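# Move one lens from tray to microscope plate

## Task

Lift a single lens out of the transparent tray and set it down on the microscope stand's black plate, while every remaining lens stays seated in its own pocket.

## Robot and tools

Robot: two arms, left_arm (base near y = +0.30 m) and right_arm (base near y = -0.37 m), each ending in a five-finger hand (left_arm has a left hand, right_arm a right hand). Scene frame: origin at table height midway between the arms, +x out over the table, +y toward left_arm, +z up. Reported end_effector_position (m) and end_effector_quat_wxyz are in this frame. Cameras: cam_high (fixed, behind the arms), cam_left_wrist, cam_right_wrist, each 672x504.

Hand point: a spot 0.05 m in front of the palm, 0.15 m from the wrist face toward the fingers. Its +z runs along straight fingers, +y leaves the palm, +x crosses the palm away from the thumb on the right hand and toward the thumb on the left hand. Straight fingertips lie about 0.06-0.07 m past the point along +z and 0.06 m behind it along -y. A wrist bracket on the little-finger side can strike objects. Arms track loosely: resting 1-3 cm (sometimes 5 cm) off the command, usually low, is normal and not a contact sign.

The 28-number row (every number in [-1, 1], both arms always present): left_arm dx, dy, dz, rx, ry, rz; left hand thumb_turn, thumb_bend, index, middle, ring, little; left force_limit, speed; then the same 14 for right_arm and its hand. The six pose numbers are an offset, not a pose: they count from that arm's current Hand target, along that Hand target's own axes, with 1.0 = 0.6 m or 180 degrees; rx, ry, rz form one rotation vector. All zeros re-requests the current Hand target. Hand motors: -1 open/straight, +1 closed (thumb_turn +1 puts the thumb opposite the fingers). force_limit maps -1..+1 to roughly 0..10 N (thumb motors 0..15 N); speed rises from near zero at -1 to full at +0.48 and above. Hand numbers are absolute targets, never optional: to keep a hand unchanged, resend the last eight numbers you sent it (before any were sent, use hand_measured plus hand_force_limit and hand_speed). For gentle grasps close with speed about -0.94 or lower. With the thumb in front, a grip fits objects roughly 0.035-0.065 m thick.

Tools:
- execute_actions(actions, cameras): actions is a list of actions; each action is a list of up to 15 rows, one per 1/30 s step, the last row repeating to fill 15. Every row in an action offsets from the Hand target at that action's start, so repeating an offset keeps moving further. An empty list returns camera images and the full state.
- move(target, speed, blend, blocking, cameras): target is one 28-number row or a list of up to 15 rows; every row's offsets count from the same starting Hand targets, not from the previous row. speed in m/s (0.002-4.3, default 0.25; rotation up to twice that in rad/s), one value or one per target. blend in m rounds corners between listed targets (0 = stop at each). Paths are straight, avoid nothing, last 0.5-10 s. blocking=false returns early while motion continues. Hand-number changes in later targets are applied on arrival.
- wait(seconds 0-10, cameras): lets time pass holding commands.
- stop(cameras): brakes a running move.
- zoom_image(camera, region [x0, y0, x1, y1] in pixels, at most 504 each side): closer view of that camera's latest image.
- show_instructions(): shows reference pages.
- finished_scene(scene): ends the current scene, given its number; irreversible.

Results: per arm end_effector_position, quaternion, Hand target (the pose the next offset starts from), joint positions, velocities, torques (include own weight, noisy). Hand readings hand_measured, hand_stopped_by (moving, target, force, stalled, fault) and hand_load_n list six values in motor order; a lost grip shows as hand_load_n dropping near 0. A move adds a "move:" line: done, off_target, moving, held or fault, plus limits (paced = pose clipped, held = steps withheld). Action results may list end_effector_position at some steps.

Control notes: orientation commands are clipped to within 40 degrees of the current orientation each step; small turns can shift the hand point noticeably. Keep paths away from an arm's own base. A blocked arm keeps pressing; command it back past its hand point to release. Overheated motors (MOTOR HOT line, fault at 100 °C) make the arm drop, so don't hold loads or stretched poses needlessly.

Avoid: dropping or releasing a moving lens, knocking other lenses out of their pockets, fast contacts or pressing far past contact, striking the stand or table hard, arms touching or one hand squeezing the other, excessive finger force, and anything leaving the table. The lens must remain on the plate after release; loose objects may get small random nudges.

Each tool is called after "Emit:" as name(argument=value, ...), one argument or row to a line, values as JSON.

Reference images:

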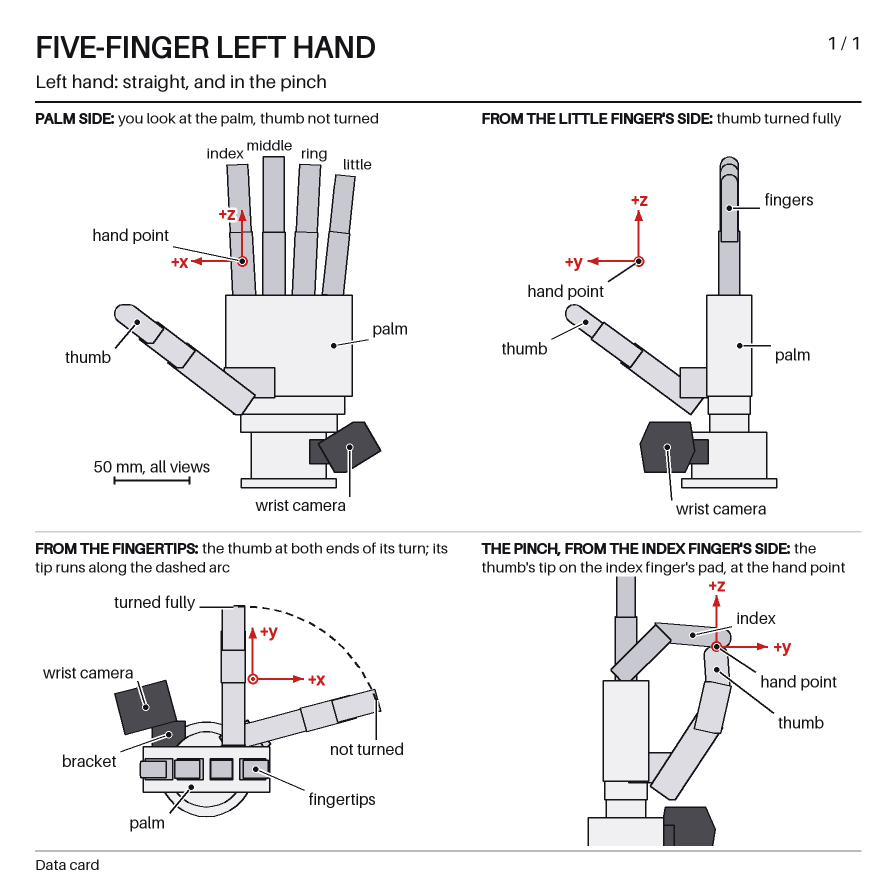

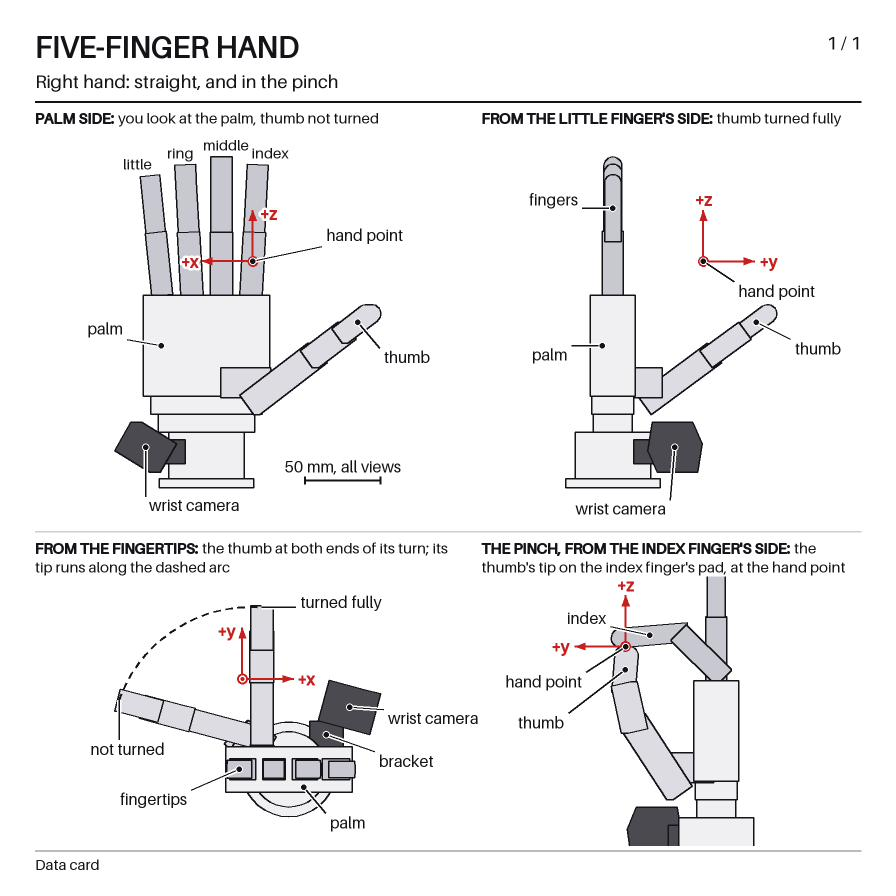

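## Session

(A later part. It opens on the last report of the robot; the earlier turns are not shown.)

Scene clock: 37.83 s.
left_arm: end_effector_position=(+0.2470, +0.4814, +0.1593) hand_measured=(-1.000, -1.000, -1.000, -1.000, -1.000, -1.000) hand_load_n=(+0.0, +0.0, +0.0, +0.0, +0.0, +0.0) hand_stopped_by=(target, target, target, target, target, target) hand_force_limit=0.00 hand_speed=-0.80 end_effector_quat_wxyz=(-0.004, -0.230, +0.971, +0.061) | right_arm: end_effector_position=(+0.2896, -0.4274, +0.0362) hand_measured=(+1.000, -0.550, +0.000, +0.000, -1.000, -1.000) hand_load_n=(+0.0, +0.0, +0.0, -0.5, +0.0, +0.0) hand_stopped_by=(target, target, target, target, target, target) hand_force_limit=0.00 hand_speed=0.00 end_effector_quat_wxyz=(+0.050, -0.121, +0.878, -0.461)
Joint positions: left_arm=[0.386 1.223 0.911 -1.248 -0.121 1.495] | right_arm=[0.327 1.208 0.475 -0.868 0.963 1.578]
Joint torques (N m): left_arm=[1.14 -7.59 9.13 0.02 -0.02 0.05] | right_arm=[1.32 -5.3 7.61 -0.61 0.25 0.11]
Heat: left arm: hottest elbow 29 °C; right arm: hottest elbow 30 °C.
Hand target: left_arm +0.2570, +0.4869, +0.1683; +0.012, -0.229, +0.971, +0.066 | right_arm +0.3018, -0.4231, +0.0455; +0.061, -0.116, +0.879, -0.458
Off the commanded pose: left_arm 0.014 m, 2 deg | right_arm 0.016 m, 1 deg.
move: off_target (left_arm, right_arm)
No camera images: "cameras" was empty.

Emit:
move(
  target=[0,0,0,0,0,0,-1,-1,-1,-1,-1,-1,0,-0.8,0.003,-0.04,-0.028,0,0,0,1,-0.55,0.0,0.0,-1,-1,0,0],
  cameras=[],
  speed=0.08,
)

Scene clock: 39.43 s.
left_arm: end_effector_position=(+0.2470, +0.4814, +0.1593) hand_measured=(-1.000, -1.000, -1.000, -1.000, -1.000, -1.000) hand_load_n=(+0.0, +0.0, +0.0, +0.0, +0.0, +0.0) hand_stopped_by=(target, target, target, target, target, target) hand_force_limit=0.00 hand_speed=-0.80 end_effector_quat_wxyz=(-0.004, -0.230, +0.971, +0.061) | right_arm: end_effector_position=(+0.2847, -0.4283, +0.0603) hand_measured=(+1.000, -0.550, +0.000, +0.000, -1.000, -1.000) hand_load_n=(+0.0, +0.0, +0.0, +0.0, +0.0, +0.0) hand_stopped_by=(target, target, target, target, target, target) hand_force_limit=0.00 hand_speed=0.00 end_effector_quat_wxyz=(+0.043, -0.125, +0.878, -0.460)
Joint positions: left_arm=[0.386 1.223 0.911 -1.248 -0.121 1.495] | right_arm=[0.327 1.138 0.508 -0.986 0.96 1.578]
Joint torques (N m): left_arm=[1.2 -7.59 9.13 0.02 -0.02 0.05] | right_arm=[1.38 -5.07 8.51 -0.68 0.38 0.09]
Heat: left arm: hottest elbow 29 °C; right arm: hottest elbow 30 °C.
Hand target: left_arm +0.2570, +0.4869, +0.1683; +0.012, -0.229, +0.971, +0.066 | right_arm +0.3001, -0.4236, +0.0750; +0.061, -0.116, +0.879, -0.458
Off the commanded pose: left_arm 0.014 m, 2 deg | right_arm 0.022 m, 2 deg.
move: off_target (left_arm, right_arm)
No camera images: "cameras" was empty.

Emit:
move(
  target=[0,0,0,0,0,0,-1,-1,-1,-1,-1,-1,0,-0.8,-0.006,0.0485,0.035,0,0,0,1,-0.55,0.0,0.0,-1,-1,0,0],
  cameras=["cam_right_wrist"],
  speed=0.05,
)

Scene clock: 41.10 s.
left_arm: end_effector_position=(+0.2470, +0.4814, +0.1593) hand_measured=(-1.000, -1.000, -1.000, -1.000, -1.000, -1.000) hand_load_n=(+0.0, +0.0, +0.0, +0.0, +0.0, +0.0) hand_stopped_by=(target, target, target, target, target, target) hand_force_limit=0.00 hand_speed=-0.80 end_effector_quat_wxyz=(-0.004, -0.230, +0.971, +0.061) | right_arm: end_effector_position=(+0.3039, -0.4230, +0.0451) hand_measured=(+1.000, -0.550, +0.000, +0.000, -1.000, -1.000) hand_load_n=(+0.0, +0.0, +0.0, +0.0, +0.0, +0.0) hand_stopped_by=(target, target, target, target, target, target) hand_force_limit=0.00 hand_speed=0.00 end_effector_quat_wxyz=(+0.061, -0.115, +0.879, -0.458)
Joint positions: left_arm=[0.386 1.223 0.911 -1.248 -0.121 1.495] | right_arm=[0.327 1.212 0.508 -0.871 0.96 1.578]
Joint torques (N m): left_arm=[1.2 -7.59 9.17 0.02 -0.02 0.04] | right_arm=[1.08 -4.07 5.08 0.59 0.34 0.08]
Heat: left arm: hottest elbow 29 °C; right arm: hottest elbow 30 °C.
Hand target: left_arm +0.2570, +0.4869, +0.1683; +0.012, -0.229, +0.971, +0.066 | right_arm +0.3038, -0.4231, +0.0391; +0.061, -0.116, +0.879, -0.458
Off the commanded pose: left_arm 0.014 m, 2 deg | right_arm 0.006 m, 0 deg.
move: off_target (left_arm)
camera_calibration:
cam_right_wrist: T_world_to_cam=[[-0.41436, 0.452708, -0.789532, 0.352617], [0.67335, 0.736125, 0.0686996, 0.109484], [0.612295, -0.503165, -0.609852, -0.261955], [0, 0, 0, 1]] pos_world=[0.232783, -0.372033, 0.111127]
Images, in order (width x height): cam_right_wrist 672x504.

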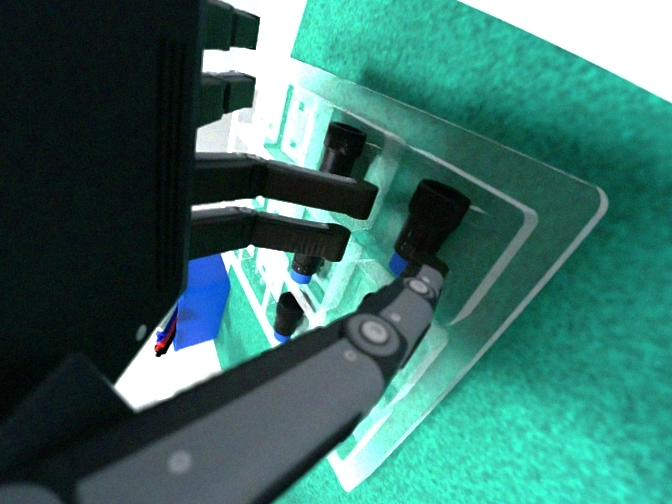

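Emit:
move(
  target=[0,0,0,0,0,0,-1,-1,-1,-1,-1,-1,0,-0.8,0.0118,0.0287,0.0163,0,0,0,1,-0.55,0.0,0.0,-1,-1,0,0],
  cameras=["cam_right_wrist"],
  speed=0.04,
)

Emit:
zoom_image(
  camera="cam_right_wrist",
  region=[250, 120, 550, 400],
)

Scene clock: 42.53 s.
left_arm: end_effector_position=(+0.2470, +0.4814, +0.1593) hand_measured=(-1.000, -1.000, -1.000, -1.000, -1.000, -1.000) hand_load_n=(+0.0, +0.0, -0.5, +0.0, +0.0, +0.0) hand_stopped_by=(target, target, target, target, target, target) hand_force_limit=0.00 hand_speed=-0.80 end_effector_quat_wxyz=(-0.004, -0.230, +0.971, +0.061) | right_arm: end_effector_position=(+0.2998, -0.4217, +0.0293) hand_measured=(+1.000, -0.550, +0.000, +0.000, -1.000, -1.000) hand_load_n=(+0.0, +0.0, +0.0, -3.5, +0.0, +0.0) hand_stopped_by=(target, target, target, target, target, target) hand_force_limit=0.00 hand_speed=0.00 end_effector_quat_wxyz=(+0.065, -0.116, +0.880, -0.456)
Joint positions: left_arm=[0.386 1.223 0.911 -1.248 -0.121 1.495] | right_arm=[0.335 1.241 0.475 -0.808 0.958 1.584]
Joint torques (N m): left_arm=[1.2 -7.59 9.14 0.03 -0.02 0.04] | right_arm=[1.14 -3.55 4.34 0.79 0.44 0.11]
Heat: left arm: hottest elbow 30 °C; right arm: hottest elbow 30 °C.
Hand target: left_arm +0.2570, +0.4869, +0.1683; +0.012, -0.229, +0.971, +0.066 | right_arm +0.2964, -0.4232, +0.0193; +0.061, -0.116, +0.879, -0.458
Off the commanded pose: left_arm 0.014 m, 2 deg | right_arm 0.011 m, 0 deg.
move: off_target (left_arm, right_arm)
camera_calibration:
cam_right_wrist: T_world_to_cam=[[-0.412524, 0.453044, -0.790301, 0.337378], [0.669409, 0.739168, 0.074311, 0.114644], [0.617831, -0.498379, -0.608196, -0.268134], [0, 0, 0, 1]] pos_world=[0.228094, -0.371221, 0.0950327]
Images, in order (width x height): cam_right_wrist 672x504.

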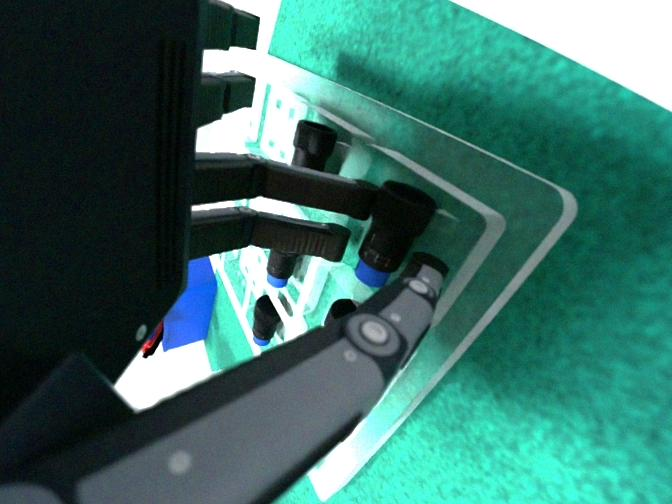

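Scaled by 1.680.

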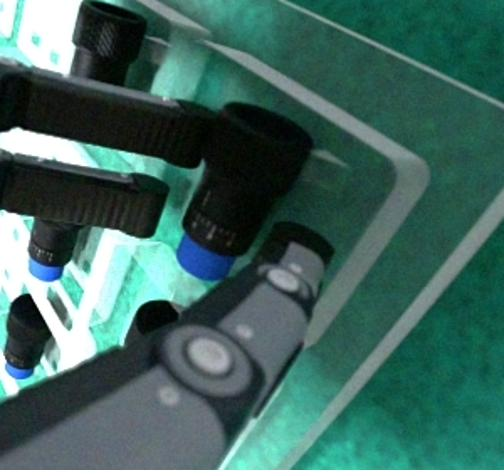

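Emit:
move(
  target=[0,0,0,0,0,0,-1,-1,-1,-1,-1,-1,0,-0.8,0,0,0,0,0,0,1,-0.1,0.5,0.4,-1,-1,0,-0.9],
  cameras=["cam_right_wrist"],
  speed=0.04,
)

Emit:
zoom_image(
  camera="cam_right_wrist",
  region=[250, 120, 550, 400],
)

Scene clock: 44.50 s.
left_arm: end_effector_position=(+0.2470, +0.4814, +0.1593) hand_measured=(-1.000, -1.000, -1.000, -1.000, -1.000, -1.000) hand_load_n=(+0.0, +0.0, +0.0, +0.0, +0.0, +0.0) hand_stopped_by=(target, target, target, target, target, target) hand_force_limit=0.00 hand_speed=-0.80 end_effector_quat_wxyz=(-0.004, -0.230, +0.971, +0.061) | right_arm: end_effector_position=(+0.2963, -0.4231, +0.0245) hand_measured=(+1.000, -0.462, +0.202, +0.136, -1.000, -1.000) hand_load_n=(-2.5, +9.0, +5.0, +4.5, +0.0, +0.0) hand_stopped_by=(target, force, force, force, target, target) hand_force_limit=0.00 hand_speed=-0.90 end_effector_quat_wxyz=(+0.060, -0.116, +0.879, -0.458)
Joint positions: left_arm=[0.386 1.223 0.911 -1.248 -0.121 1.495] | right_arm=[0.335 1.252 0.467 -0.802 0.96 1.59]
Joint torques (N m): left_arm=[1.2 -7.53 9.13 0.02 -0.02 0.05] | right_arm=[1.14 -4.13 4.78 0.55 0.38 0.1]
Heat: left arm: hottest elbow 30 °C; right arm: hottest elbow 30 °C.
Hand target: left_arm +0.2570, +0.4869, +0.1683; +0.012, -0.229, +0.971, +0.066 | right_arm +0.2965, -0.4231, +0.0193; +0.061, -0.116, +0.879, -0.458
Off the commanded pose: left_arm 0.014 m, 2 deg | right_arm 0.005 m, 0 deg.
move: off_target (left_arm)
camera_calibration:
cam_right_wrist: T_world_to_cam=[[-0.416997, 0.451636, -0.788758, 0.333531], [0.67282, 0.736838, 0.0662042, 0.116561], [0.611087, -0.503085, -0.611129, -0.269559], [0, 0, 0, 1]] pos_world=[0.225381, -0.372132, 0.0906233]
Images, in order (width x height): cam_right_wrist 672x504.

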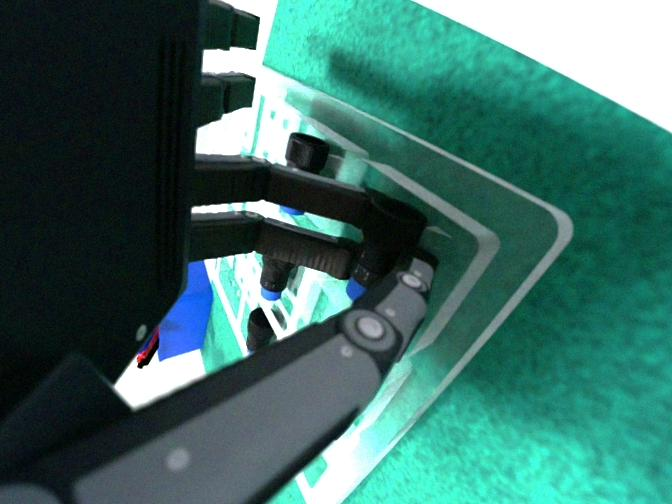

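Scaled by 1.680.

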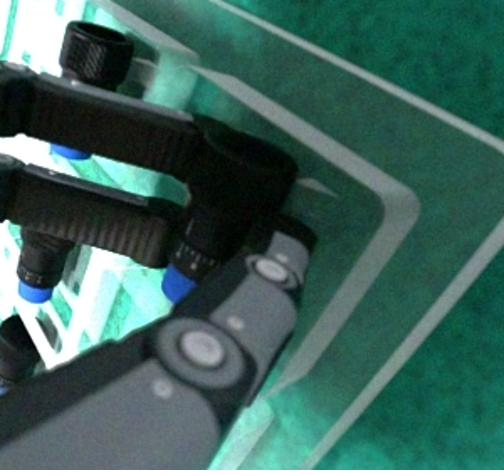

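Emit:
move(
  target=[0,0,0,0,0,0,-1,-1,-1,-1,-1,-1,0,-0.8,0,-0.0546,-0.0383,0,0,0,1,-0.1,0.5,0.4,-1,-1,0,-0.9],
  cameras=["cam_right_wrist"],
  speed=0.05,
)

Emit:
zoom_image(
  camera="cam_right_wrist",
  region=[250, 120, 550, 400],
)

Scene clock: 46.27 s.
left_arm: end_effector_position=(+0.2470, +0.4814, +0.1593) hand_measured=(-1.000, -1.000, -1.000, -1.000, -1.000, -1.000) hand_load_n=(+0.0, +0.0, +0.0, +0.0, +0.0, +0.0) hand_stopped_by=(target, target, target, target, target, target) hand_force_limit=0.00 hand_speed=-0.80 end_effector_quat_wxyz=(-0.004, -0.230, +0.971, +0.061) | right_arm: end_effector_position=(+0.2799, -0.4276, +0.0449) hand_measured=(+1.000, -0.462, +0.202, +0.136, -1.000, -1.000) hand_load_n=(-2.5, +9.5, +4.5, +4.5, +0.0, +0.0) hand_stopped_by=(target, force, force, force, target, target) hand_force_limit=0.00 hand_speed=-0.90 end_effector_quat_wxyz=(+0.042, -0.128, +0.877, -0.460)
Joint positions: left_arm=[0.386 1.223 0.911 -1.248 -0.121 1.495] | right_arm=[0.335 1.166 0.478 -0.937 0.96 1.583]
Joint torques (N m): left_arm=[1.08 -7.65 9.14 0.01 -0.02 0.04] | right_arm=[0.85 -5.48 8.21 -0.65 0.4 0.04]
Heat: left arm: hottest elbow 30 °C; right arm: hottest elbow 30 °C.
Hand target: left_arm +0.2570, +0.4869, +0.1683; +0.012, -0.229, +0.971, +0.066 | right_arm +0.2964, -0.4231, +0.0593; +0.061, -0.116, +0.879, -0.458
Off the commanded pose: left_arm 0.014 m, 2 deg | right_arm 0.022 m, 3 deg.
move: off_target (left_arm, right_arm)
camera_calibration:
cam_right_wrist: T_world_to_cam=[[-0.452103, 0.44049, -0.77561, 0.349294], [0.671583, 0.740362, 0.0290059, 0.133056], [0.587009, -0.507773, -0.630546, -0.243746], [0, 0, 0, 1]] pos_world=[0.21164, -0.376138, 0.113363]
Images, in order (width x height): cam_right_wrist 672x504.

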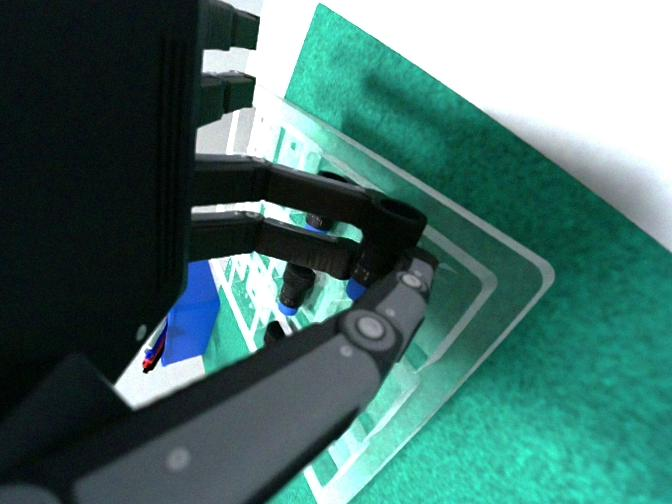

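Scaled by 1.680.

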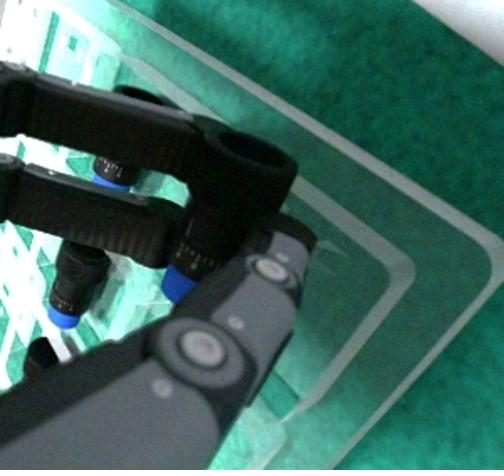

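Emit:
move(
  target=[
    [0,0,0,0,0,0,-1,-1,-1,-1,-1,-1,0,-0.8,0,-0.192,-0.1346,0,0,0,1,-0.1,0.5,0.4,-1,-1,0,-0.9],
    [0,0,0,0,0,0,-1,-1,-1,-1,-1,-1,0,-0.8,-0.0677,-0.088,-0.341,0,-0.3413,-0.2392,1,-0.1,0.5,0.4,-1,-1,0,-0.9],
  ],
  cameras=["all"],
  speed=0.12,
  blend=0.03,
)

Emit:
zoom_image(
  camera="cam_right_wrist",
  region=[200, 0, 672, 400],
)

Scene clock: 54.73 s.
left_arm: end_effector_position=(+0.2470, +0.4814, +0.1593) hand_measured=(-1.000, -1.000, -1.000, -1.000, -1.000, -1.000) hand_load_n=(+0.0, +0.0, +0.0, +0.0, +0.0, +0.0) hand_stopped_by=(target, target, target, target, target, target) hand_force_limit=0.00 hand_speed=-0.80 end_effector_quat_wxyz=(-0.004, -0.230, +0.971, +0.061) | right_arm: end_effector_position=(+0.2945, -0.2779, +0.2160) hand_measured=(+1.000, -0.462, +0.202, +0.136, -1.000, -1.000) hand_load_n=(-2.5, +9.0, +4.5, +4.5, +0.0, +0.0) hand_stopped_by=(target, force, force, force, target, target) hand_force_limit=0.00 hand_speed=-0.90 end_effector_quat_wxyz=(-0.317, +0.634, -0.631, +0.317)
Joint positions: left_arm=[0.386 1.223 0.911 -1.248 -0.121 1.495] | right_arm=[0.434 0.577 0.616 -0.716 0.294 0.226]
Joint torques (N m): left_arm=[1.26 -7.59 9.14 0.01 -0.02 0.04] | right_arm=[0.56 -1.49 7.86 2.65 -0.03 -0.07]
Heat: left arm: hottest elbow 31 °C; right arm: hottest elbow 31 °C.
Hand target: left_arm +0.2570, +0.4869, +0.1683; +0.012, -0.229, +0.971, +0.066 | right_arm +0.3000, -0.2800, +0.2199; -0.327, +0.627, -0.627, +0.327
Off the commanded pose: left_arm 0.014 m, 2 deg | right_arm 0.007 m, 2 deg.
move: off_target (left_arm)
camera_calibration:
cam_right_wrist: T_world_to_cam=[[-0.568148, -0.288093, -0.770851, 0.253308], [-0.537367, 0.839315, 0.0823803, 0.379577], [0.623253, 0.461034, -0.631667, 0.190413], [0, 0, 0, 1]] pos_world=[0.229213, -0.333395, 0.28427]

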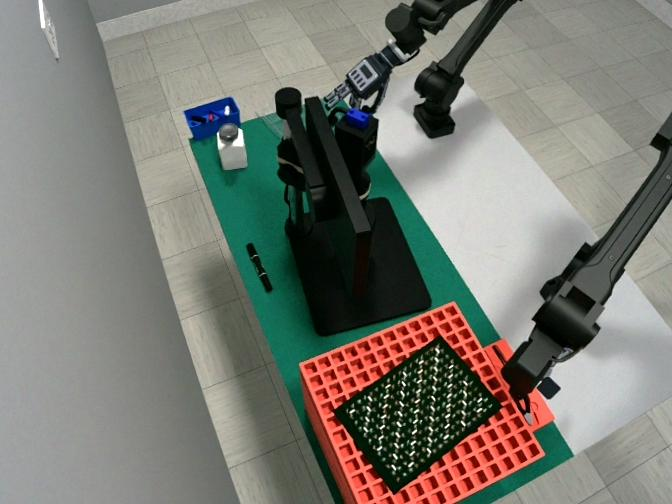

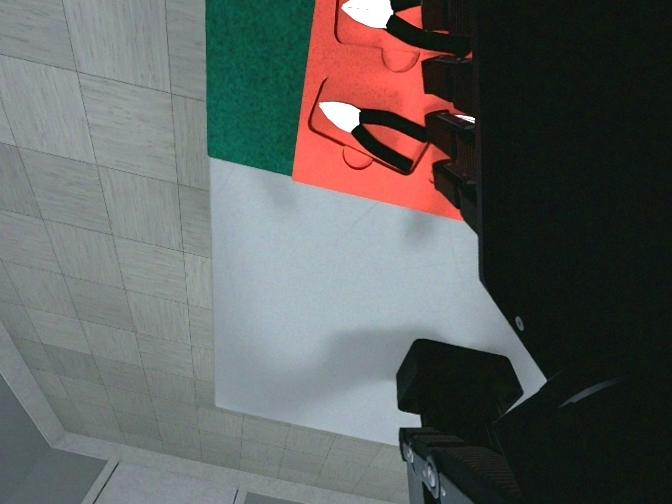

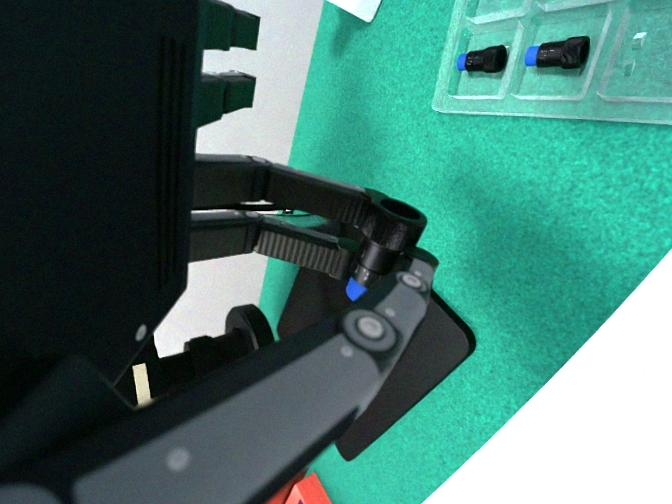

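Scaled by 1.068.

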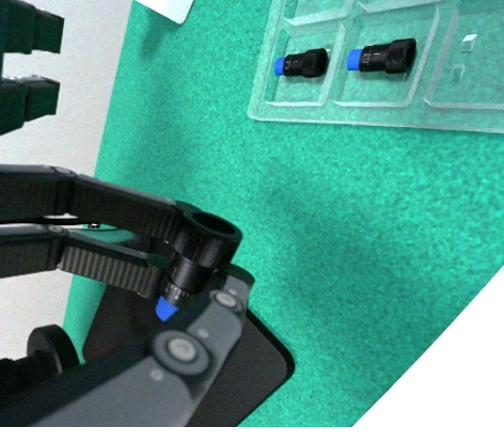

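Emit:
move(
  target=[
    [0,0,0,0,0,0,-1,-1,-1,-1,-1,-1,0,-0.8,0,0.1638,0.1148,0,0,0,1,-0.1,0.5,0.4,-1,-1,0,-0.9],
    [0,0,0,0,0,0,-1,-1,-1,-1,-1,-1,0,-0.8,-0.3,0.1277,0.1953,0,0,0,1,-0.1,0.5,0.4,-1,-1,0,-0.9],
  ],
  cameras=["all"],
  speed=0.1,
  blend=0.03,
)

Scene clock: 61.07 s.
left_arm: end_effector_position=(+0.2470, +0.4814, +0.1593) hand_measured=(-1.000, -1.000, -1.000, -1.000, -1.000, -1.000) hand_load_n=(+0.0, +0.0, +0.5, +0.0, +0.0, +0.0) hand_stopped_by=(target, target, target, target, target, target) hand_force_limit=0.00 hand_speed=-0.80 end_effector_quat_wxyz=(-0.004, -0.230, +0.971, +0.061) | right_arm: end_effector_position=(+0.3347, -0.1209, +0.0726) hand_measured=(+1.000, -0.462, +0.202, +0.136, -1.000, -1.000) hand_load_n=(-3.0, +9.0, +5.0, +4.5, +0.0, +0.0) hand_stopped_by=(target, force, force, force, target, target) hand_force_limit=0.00 hand_speed=-0.90 end_effector_quat_wxyz=(-0.299, +0.644, -0.624, +0.326)
Joint positions: left_arm=[0.386 1.223 0.911 -1.248 -0.121 1.495] | right_arm=[0.89 1.232 0.579 -0.21 0.642 0.552]
Joint torques (N m): left_arm=[1.2 -7.47 9.13 0.02 -0.02 0.04] | right_arm=[1.9 -5.95 9.73 2.19 0.52 0.12]
Heat: left arm: hottest elbow 31 °C; right arm: hottest elbow 31 °C.
Hand target: left_arm +0.2570, +0.4869, +0.1683; +0.012, -0.229, +0.971, +0.066 | right_arm +0.3519, -0.1001, +0.0897; -0.326, +0.627, -0.627, +0.327
Off the commanded pose: left_arm 0.014 m, 2 deg | right_arm 0.032 m, 4 deg.
move: off_target (left_arm, right_arm)
camera_calibration:
cam_right_wrist: T_world_to_cam=[[-0.575489, -0.325334, -0.750313, 0.207319], [-0.541081, 0.839421, 0.0510375, 0.284676], [0.613224, 0.435351, -0.65911, 0.00464928], [0, 0, 0, 1]] pos_world=[0.270492, -0.173539, 0.144089]

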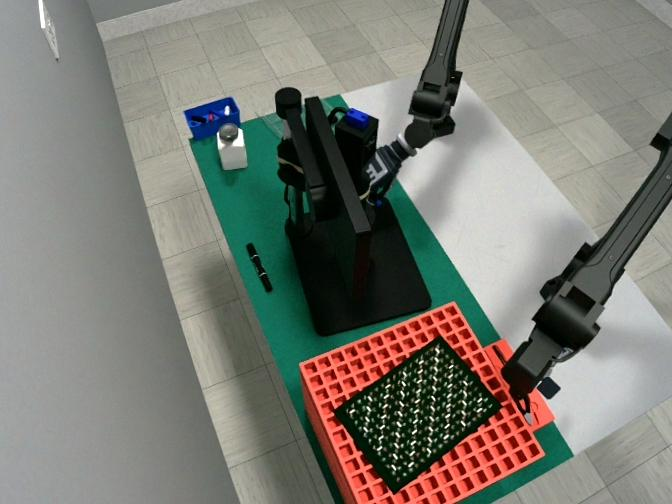

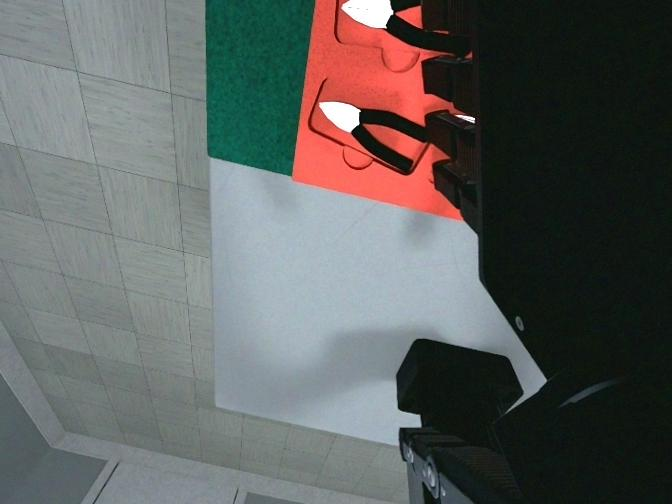

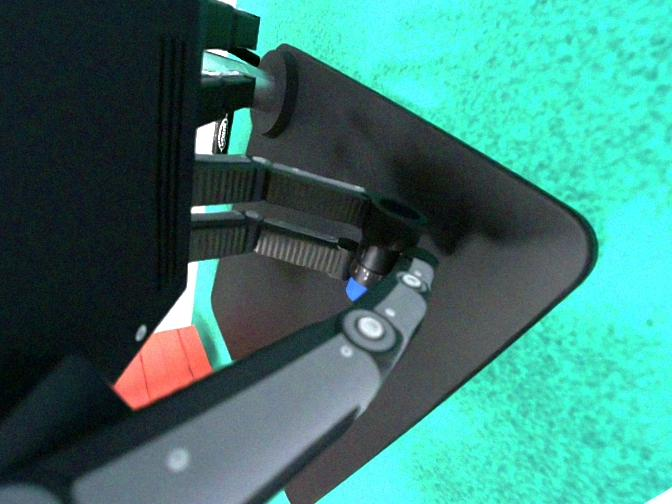

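Emit:
move(
  target=[0,0,0,0,0,0,-1,-1,-1,-1,-1,-1,0,-0.8,0.0167,0.0477,0.0192,0,0,0,1,-0.1,0.5,0.4,-1,-1,0,-0.9],
  cameras=["cam_right_wrist"],
  speed=0.05,
)

Emit:
zoom_image(
  camera="cam_right_wrist",
  region=[250, 120, 550, 400],
)

Scene clock: 62.77 s.
left_arm: end_effector_position=(+0.2470, +0.4814, +0.1593) hand_measured=(-1.000, -1.000, -1.000, -1.000, -1.000, -1.000) hand_load_n=(+0.0, +0.0, +0.0, +0.0, +0.0, +0.0) hand_stopped_by=(target, target, target, target, target, target) hand_force_limit=0.00 hand_speed=-0.80 end_effector_quat_wxyz=(-0.004, -0.230, +0.971, +0.061) | right_arm: end_effector_position=(+0.3430, -0.1117, +0.0640) hand_measured=(+1.000, -0.462, +0.202, +0.136, -1.000, -1.000) hand_load_n=(-2.5, +9.0, +4.5, +4.5, +0.0, +0.0) hand_stopped_by=(target, force, force, force, target, target) hand_force_limit=0.00 hand_speed=-0.90 end_effector_quat_wxyz=(-0.322, +0.633, -0.625, +0.325)
Joint positions: left_arm=[0.386 1.223 0.911 -1.248 -0.121 1.495] | right_arm=[0.89 1.275 0.559 -0.096 0.642 0.552]
Joint torques (N m): left_arm=[1.26 -7.59 9.14 0.03 -0.02 0.04] | right_arm=[1.32 -6.48 6.05 2.24 0.37 0.06]
Heat: left arm: hottest elbow 31 °C; right arm: hottest elbow 32 °C.
Hand target: left_arm +0.2570, +0.4869, +0.1683; +0.012, -0.229, +0.971, +0.066 | right_arm +0.3451, -0.1100, +0.0599; -0.327, +0.627, -0.627, +0.327
Off the commanded pose: left_arm 0.014 m, 2 deg | right_arm 0.005 m, 1 deg.
move: off_target (left_arm)
camera_calibration:
cam_right_wrist: T_world_to_cam=[[-0.549167, -0.296566, -0.781322, 0.204788], [-0.543046, 0.837269, 0.0638881, 0.281553], [0.63523, 0.459379, -0.620849, -0.0174299], [0, 0, 0, 1]] pos_world=[0.276431, -0.166996, 0.131196]
Images, in order (width x height): cam_right_wrist 672x504.

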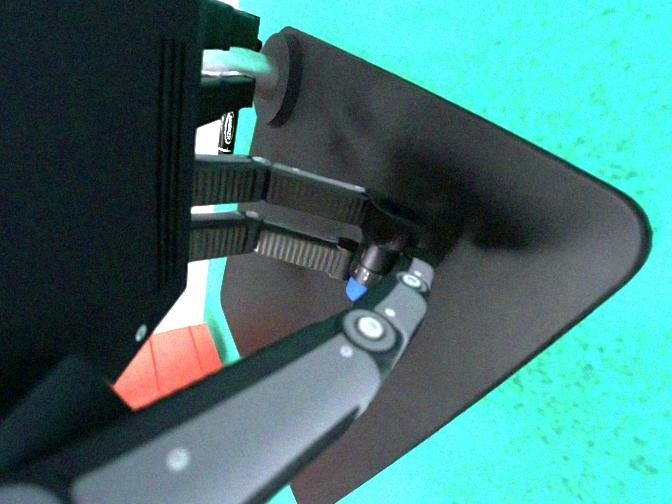

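Scaled by 1.680.

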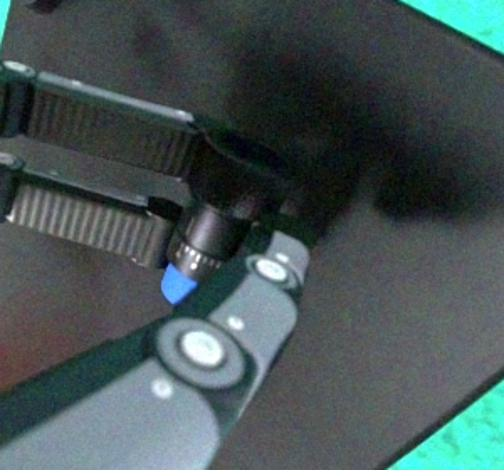

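Emit:
move(
  target=[0,0,0,0,0,0,-1,-1,-1,-1,-1,-1,0,-0.8,0,0.0232,0.0163,0,0,0,1,-0.1,0.5,0.4,-1,-1,0,-0.9],
  cameras=["cam_right_wrist"],
  speed=0.04,
)

Emit:
zoom_image(
  camera="cam_right_wrist",
  region=[250, 120, 550, 400],
)

Scene clock: 64.43 s.
left_arm: end_effector_position=(+0.2470, +0.4814, +0.1593) hand_measured=(-1.000, -1.000, -1.000, -1.000, -1.000, -1.000) hand_load_n=(+0.0, +0.0, +0.0, +0.0, +0.0, +0.0) hand_stopped_by=(target, target, target, target, target, target) hand_force_limit=0.00 hand_speed=-0.80 end_effector_quat_wxyz=(-0.004, -0.230, +0.971, +0.061) | right_arm: end_effector_position=(+0.3435, -0.1113, +0.0473) hand_measured=(+1.000, -0.462, +0.202, +0.136, -1.000, -1.000) hand_load_n=(-2.5, +9.0, +5.0, +4.5, +0.0, +0.0) hand_stopped_by=(target, force, force, force, target, target) hand_force_limit=0.00 hand_speed=-0.90 end_effector_quat_wxyz=(-0.323, +0.633, -0.625, +0.325)
Joint positions: left_arm=[0.386 1.223 0.911 -1.248 -0.121 1.495] | right_arm=[0.89 1.321 0.539 -0.028 0.642 0.552]
Joint torques (N m): left_arm=[1.08 -7.59 9.14 0.02 -0.03 0.04] | right_arm=[1.49 -6.53 5.68 2.32 0.35 0.05]
Heat: left arm: hottest elbow 32 °C; right arm: hottest elbow 31 °C.
Hand target: left_arm +0.2570, +0.4869, +0.1683; +0.012, -0.229, +0.971, +0.066 | right_arm +0.3451, -0.1101, +0.0429; -0.327, +0.627, -0.627, +0.327
Off the commanded pose: left_arm 0.014 m, 2 deg | right_arm 0.005 m, 1 deg.
move: off_target (left_arm)
camera_calibration:
cam_right_wrist: T_world_to_cam=[[-0.548526, -0.295934, -0.782012, 0.19201], [-0.543101, 0.837215, 0.0641228, 0.282488], [0.635736, 0.459884, -0.619957, -0.0284553], [0, 0, 0, 1]] pos_world=[0.276832, -0.166595, 0.114399]
Images, in order (width x height): cam_right_wrist 672x504.

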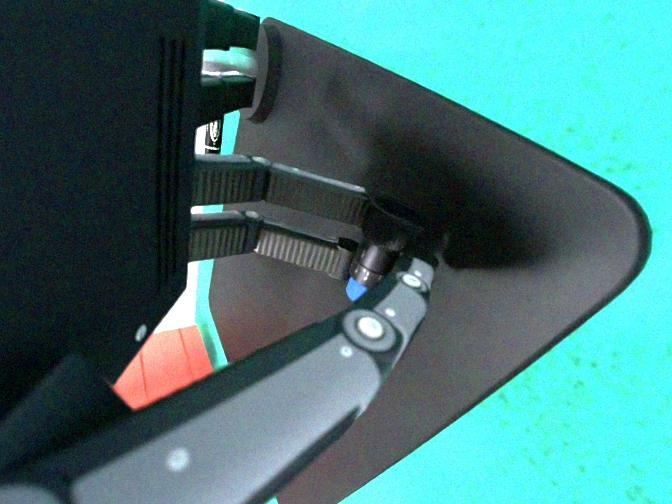

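Scaled by 1.680.

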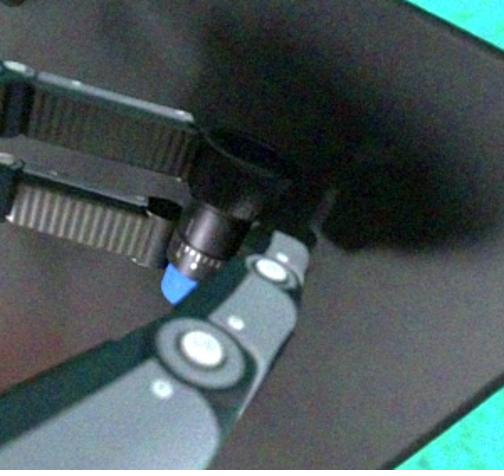

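Emit:
move(
  target=[0,0,0,0,0,0,-1,-1,-1,-1,-1,-1,0,-0.8,0,0.0136,0.0096,0,0,0,1,-0.1,0.5,0.4,-1,-1,0,-0.9],
  cameras=["cam_right_wrist"],
  speed=0.03,
)

Emit:
zoom_image(
  camera="cam_right_wrist",
  region=[250, 120, 550, 400],
)

Scene clock: 65.87 s.
left_arm: end_effector_position=(+0.2470, +0.4814, +0.1593) hand_measured=(-1.000, -1.000, -1.000, -1.000, -1.000, -1.000) hand_load_n=(+0.0, +0.0, +0.0, +0.0, +0.0, +0.0) hand_stopped_by=(target, target, target, target, target, target) hand_force_limit=0.00 hand_speed=-0.80 end_effector_quat_wxyz=(-0.004, -0.230, +0.971, +0.061) | right_arm: end_effector_position=(+0.3437, -0.1111, +0.0373) hand_measured=(+1.000, -0.462, +0.202, +0.136, -1.000, -1.000) hand_load_n=(-2.5, +9.0, +4.5, +4.5, +0.0, +0.0) hand_stopped_by=(target, force, force, force, target, target) hand_force_limit=0.00 hand_speed=-0.90 end_effector_quat_wxyz=(-0.322, +0.633, -0.625, +0.325)
Joint positions: left_arm=[0.386 1.223 0.911 -1.248 -0.121 1.495] | right_arm=[0.89 1.35 0.528 0.011 0.642 0.552]
Joint torques (N m): left_arm=[1.2 -7.47 9.16 0.02 -0.02 0.04] | right_arm=[1.38 -6.59 5.49 2.33 0.37 0.06]
Heat: left arm: hottest elbow 32 °C; right arm: hottest elbow 31 °C.
Hand target: left_arm +0.2570, +0.4869, +0.1683; +0.012, -0.229, +0.971, +0.066 | right_arm +0.3451, -0.1101, +0.0327; -0.326, +0.627, -0.627, +0.327
Off the commanded pose: left_arm 0.014 m, 2 deg | right_arm 0.005 m, 1 deg.
move: off_target (left_arm)
camera_calibration:
cam_right_wrist: T_world_to_cam=[[-0.548629, -0.29601, -0.781911, 0.184364], [-0.54308, 0.837231, 0.0640998, 0.28307], [0.635666, 0.459807, -0.620086, -0.0348542], [0, 0, 0, 1]] pos_world=[0.277032, -0.166395, 0.104399]
Images, in order (width x height): cam_right_wrist 672x504.

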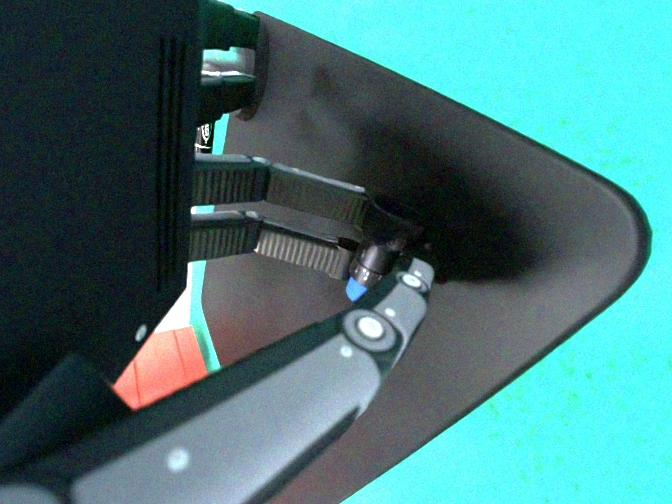

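Scaled by 1.680.

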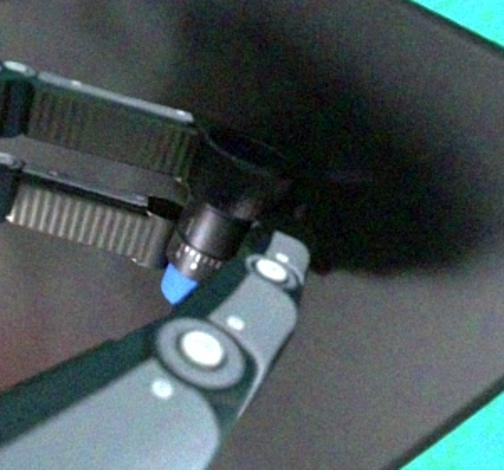

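Emit:
move(
  target=[0,0,0,0,0,0,-1,-1,-1,-1,-1,-1,0,-0.8,0,0.0082,0.0057,0,0,0,1,-0.1,0.5,0.4,-1,-1,0,-0.9],
  cameras=["cam_right_wrist"],
  speed=0.03,
)

Emit:
zoom_image(
  camera="cam_right_wrist",
  region=[250, 120, 550, 400],
)

Scene clock: 67.00 s.
left_arm: end_effector_position=(+0.2470, +0.4814, +0.1593) hand_measured=(-1.000, -1.000, -1.000, -1.000, -1.000, -1.000) hand_load_n=(+0.0, +0.0, +0.0, +0.0, +0.0, +0.0) hand_stopped_by=(target, target, target, target, target, target) hand_force_limit=0.00 hand_speed=-0.80 end_effector_quat_wxyz=(-0.004, -0.230, +0.971, +0.061) | right_arm: end_effector_position=(+0.3452, -0.1094, +0.0347) hand_measured=(+1.000, -0.462, +0.202, +0.136, -1.000, -1.000) hand_load_n=(-2.5, +9.0, +5.0, +4.5, +0.0, +0.0) hand_stopped_by=(target, force, force, force, target, target) hand_force_limit=0.00 hand_speed=-0.90 end_effector_quat_wxyz=(-0.326, +0.631, -0.625, +0.325)
Joint positions: left_arm=[0.386 1.223 0.911 -1.248 -0.121 1.495] | right_arm=[0.89 1.363 0.525 0.036 0.642 0.552]
Joint torques (N m): left_arm=[1.14 -7.53 9.13 0.02 -0.02 0.04] | right_arm=[1.38 -6.48 5.23 2.25 0.33 0.06]
Heat: left arm: hottest elbow 32 °C; right arm: hottest elbow 31 °C.
Hand target: left_arm +0.2570, +0.4869, +0.1683; +0.012, -0.229, +0.971, +0.066 | right_arm +0.3451, -0.1100, +0.0269; -0.327, +0.627, -0.627, +0.327
Off the commanded pose: left_arm 0.014 m, 2 deg | right_arm 0.008 m, 0 deg.
move: off_target (left_arm)
camera_calibration:
cam_right_wrist: T_world_to_cam=[[-0.544084, -0.291104, -0.786913, 0.182843], [-0.543424, 0.836848, 0.0661553, 0.282611], [0.639268, 0.463621, -0.613508, -0.0392306], [0, 0, 0, 1]] pos_world=[0.278139, -0.165088, 0.101117]
Images, in order (width x height): cam_right_wrist 672x504.

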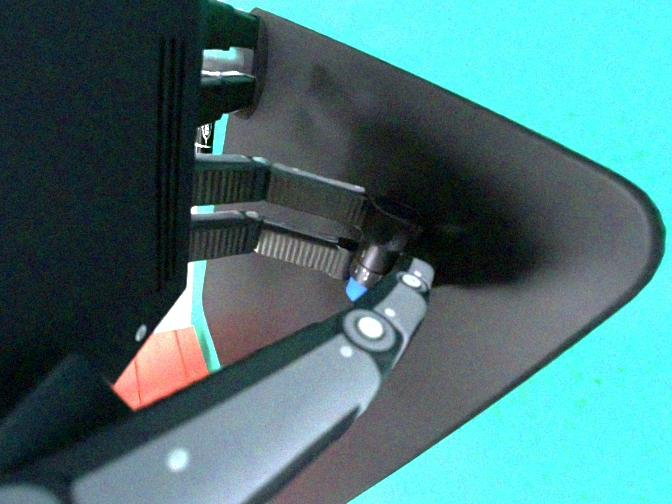

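Scaled by 1.680.

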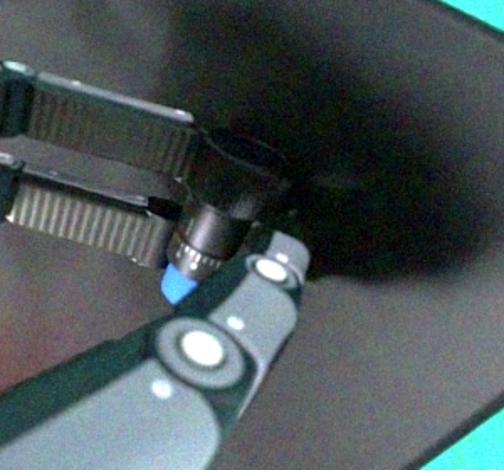

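Emit:
move(
  target=[0,0,0,0,0,0,-1,-1,-1,-1,-1,-1,0,-0.8,0,0.0055,0.0038,0,0,0,1,-0.1,0.5,0.4,-1,-1,0,-0.9],
  cameras=["cam_right_wrist"],
  speed=0.03,
)

Emit:
zoom_image(
  camera="cam_right_wrist",
  region=[250, 120, 550, 400],
)

Scene clock: 68.23 s.
left_arm: end_effector_position=(+0.2470, +0.4814, +0.1593) hand_measured=(-1.000, -1.000, -1.000, -1.000, -1.000, -1.000) hand_load_n=(+0.0, +0.0, +0.0, +0.0, +0.0, +0.0) hand_stopped_by=(target, target, target, target, target, target) hand_force_limit=0.00 hand_speed=-0.80 end_effector_quat_wxyz=(-0.004, -0.230, +0.971, +0.061) | right_arm: end_effector_position=(+0.3472, -0.1076, +0.0347) hand_measured=(+1.000, -0.462, +0.202, +0.136, -1.000, -1.000) hand_load_n=(-2.5, +9.0, +5.0, +4.0, -0.5, +0.0) hand_stopped_by=(target, force, force, force, target, target) hand_force_limit=0.00 hand_speed=-0.90 end_effector_quat_wxyz=(-0.331, +0.628, -0.625, +0.326)
Joint positions: left_arm=[0.386 1.223 0.911 -1.248 -0.121 1.495] | right_arm=[0.89 1.37 0.524 0.056 0.644 0.552]
Joint torques (N m): left_arm=[1.2 -7.65 9.16 -0.01 -0.01 0.04] | right_arm=[1.2 -6.07 4.92 2.09 0.27 0.07]
Heat: left arm: hottest elbow 32 °C; right arm: hottest elbow 31 °C.
Hand target: left_arm +0.2570, +0.4869, +0.1683; +0.012, -0.229, +0.971, +0.066 | right_arm +0.3451, -0.1101, +0.0228; -0.327, +0.627, -0.627, +0.327
Off the commanded pose: left_arm 0.014 m, 2 deg | right_arm 0.012 m, 1 deg.
move: off_target (left_arm, right_arm)
camera_calibration:
cam_right_wrist: T_world_to_cam=[[-0.537403, -0.284169, -0.794006, 0.183124], [-0.543157, 0.836864, 0.0681143, 0.282088], [0.645119, 0.467875, -0.604082, -0.0432794], [0, 0, 0, 1]] pos_world=[0.279549, -0.163781, 0.100043]
Images, in order (width x height): cam_right_wrist 672x504.

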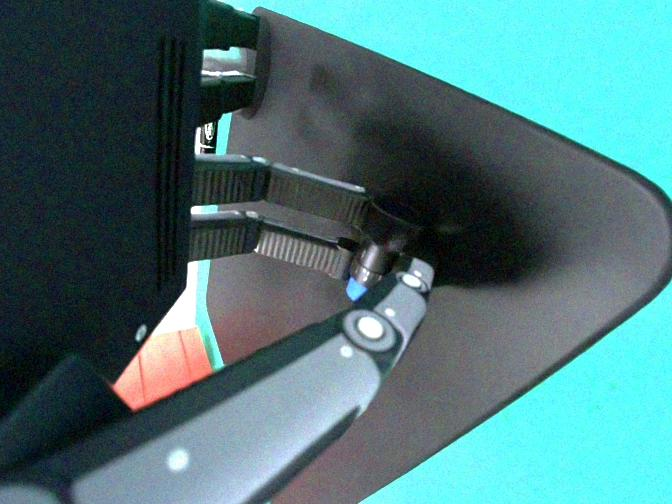

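Scaled by 1.680.

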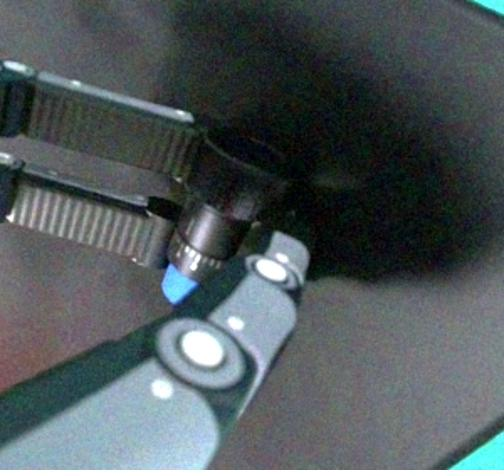

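Emit:
move(
  target=[
    [0,0,0,0,0,0,-1,-1,-1,-1,-1,-1,0,-0.8,-0.002,-0.0105,-0.0040,0,0,0,1,-0.1,0.5,0.4,-1,-1,0,-0.9],
    [0,0,0,0,0,0,-1,-1,-1,-1,-1,-1,0,-0.8,-0.002,-0.0105,-0.0040,0,0,0,1,-0.8,-0.05,-0.1,-1,-1,0,-0.85],
  ],
  cameras=["cam_right_wrist"],
  speed=0.03,
)

Emit:
zoom_image(
  camera="cam_right_wrist",
  region=[250, 120, 550, 400],
)

Scene clock: 71.80 s.
left_arm: end_effector_position=(+0.2470, +0.4814, +0.1593) hand_measured=(-1.000, -1.000, -1.000, -1.000, -1.000, -1.000) hand_load_n=(+0.0, +0.0, +0.0, +0.5, +0.0, +0.0) hand_stopped_by=(target, target, target, target, target, target) hand_force_limit=0.00 hand_speed=-0.80 end_effector_quat_wxyz=(-0.004, -0.230, +0.971, +0.061) | right_arm: end_effector_position=(+0.3474, -0.1068, +0.0369) hand_measured=(+1.000, -0.800, -0.050, -0.098, -1.000, -1.000) hand_load_n=(+0.0, +0.0, +0.0, -5.0, +0.0, +0.0) hand_stopped_by=(target, target, target, target, target, target) hand_force_limit=0.00 hand_speed=-0.85 end_effector_quat_wxyz=(-0.334, +0.626, -0.625, +0.326)
Joint positions: left_arm=[0.386 1.223 0.911 -1.248 -0.121 1.495] | right_arm=[0.892 1.365 0.524 0.056 0.647 0.553]
Joint torques (N m): left_arm=[1.14 -7.53 9.1 0.02 -0.02 0.04] | right_arm=[1.14 -6.48 5.83 1.17 0.13 0.05]
Heat: left arm: hottest elbow 32 °C; right arm: hottest elbow 31 °C.
Hand target: left_arm +0.2570, +0.4869, +0.1683; +0.012, -0.229, +0.971, +0.066 | right_arm +0.3468, -0.1089, +0.0295; -0.327, +0.627, -0.627, +0.327
Off the commanded pose: left_arm 0.014 m, 2 deg | right_arm 0.008 m, 1 deg.
move: off_target (left_arm)
camera_calibration:
cam_right_wrist: T_world_to_cam=[[-0.533654, -0.280984, -0.79766, 0.184316], [-0.542878, 0.837026, 0.0683483, 0.281293], [0.648457, 0.469506, -0.599222, -0.043622], [0, 0, 0, 1]] pos_world=[0.279356, -0.163179, 0.101656]
Images, in order (width x height): cam_right_wrist 672x504.

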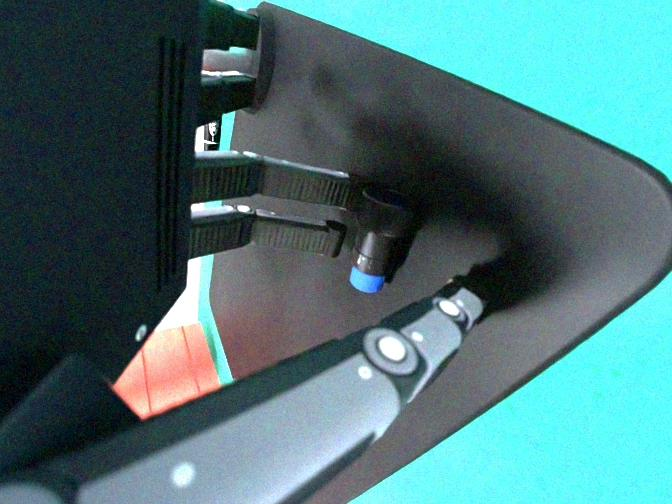

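Scaled by 1.680.

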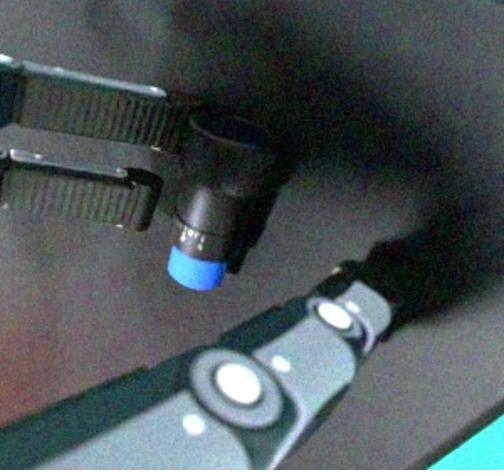

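Emit:
move(
  target=[0,0,0,0,0,0,-1,-1,-1,-1,-1,-1,0,-0.8,0,-0.0798,-0.0315,0,0,0,1,-0.8,-0.05,-0.1,-1,-1,0,-0.85],
  cameras=["cam_right_wrist"],
  speed=0.06,
)

Scene clock: 73.63 s.
left_arm: end_effector_position=(+0.2470, +0.4814, +0.1593) hand_measured=(-1.000, -1.000, -1.000, -1.000, -1.000, -1.000) hand_load_n=(+0.0, +0.0, +0.0, +0.0, +0.5, +0.0) hand_stopped_by=(target, target, target, target, target, target) hand_force_limit=0.00 hand_speed=-0.80 end_effector_quat_wxyz=(-0.004, -0.230, +0.971, +0.061) | right_arm: end_effector_position=(+0.3450, -0.1167, +0.0610) hand_measured=(+1.000, -0.800, -0.050, -0.098, -1.000, -1.000) hand_load_n=(+0.0, +0.0, +0.0, +0.0, +0.0, +0.0) hand_stopped_by=(target, target, target, target, target, target) hand_force_limit=0.00 hand_speed=-0.85 end_effector_quat_wxyz=(-0.315, +0.634, -0.628, +0.324)
Joint positions: left_arm=[0.386 1.223 0.911 -1.248 -0.121 1.495] | right_arm=[0.873 1.279 0.561 -0.105 0.63 0.547]
Joint torques (N m): left_arm=[1.03 -7.59 9.13 0.01 -0.02 0.04] | right_arm=[0.38 -8.35 9.2 0.49 0.12 -0.05]
Heat: left arm: hottest elbow 32 °C; right arm: hottest elbow 31 °C.
Hand target: left_arm +0.2570, +0.4869, +0.1683; +0.012, -0.229, +0.971, +0.066 | right_arm +0.3586, -0.1089, +0.0793; -0.326, +0.627, -0.627, +0.327
Off the commanded pose: left_arm 0.014 m, 2 deg | right_arm 0.024 m, 2 deg.
move: off_target (left_arm, right_arm)
camera_calibration:
cam_right_wrist: T_world_to_cam=[[-0.561995, -0.298081, -0.771562, 0.205665], [-0.537331, 0.840739, 0.0665783, 0.285253], [0.628837, 0.452001, -0.63266, -0.0161649], [0, 0, 0, 1]] pos_world=[0.279023, -0.171212, 0.129465]
Images, in order (width x height): cam_right_wrist 672x504.

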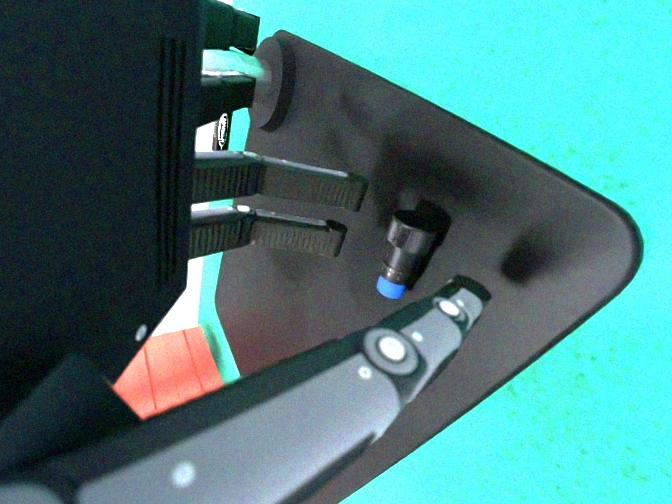

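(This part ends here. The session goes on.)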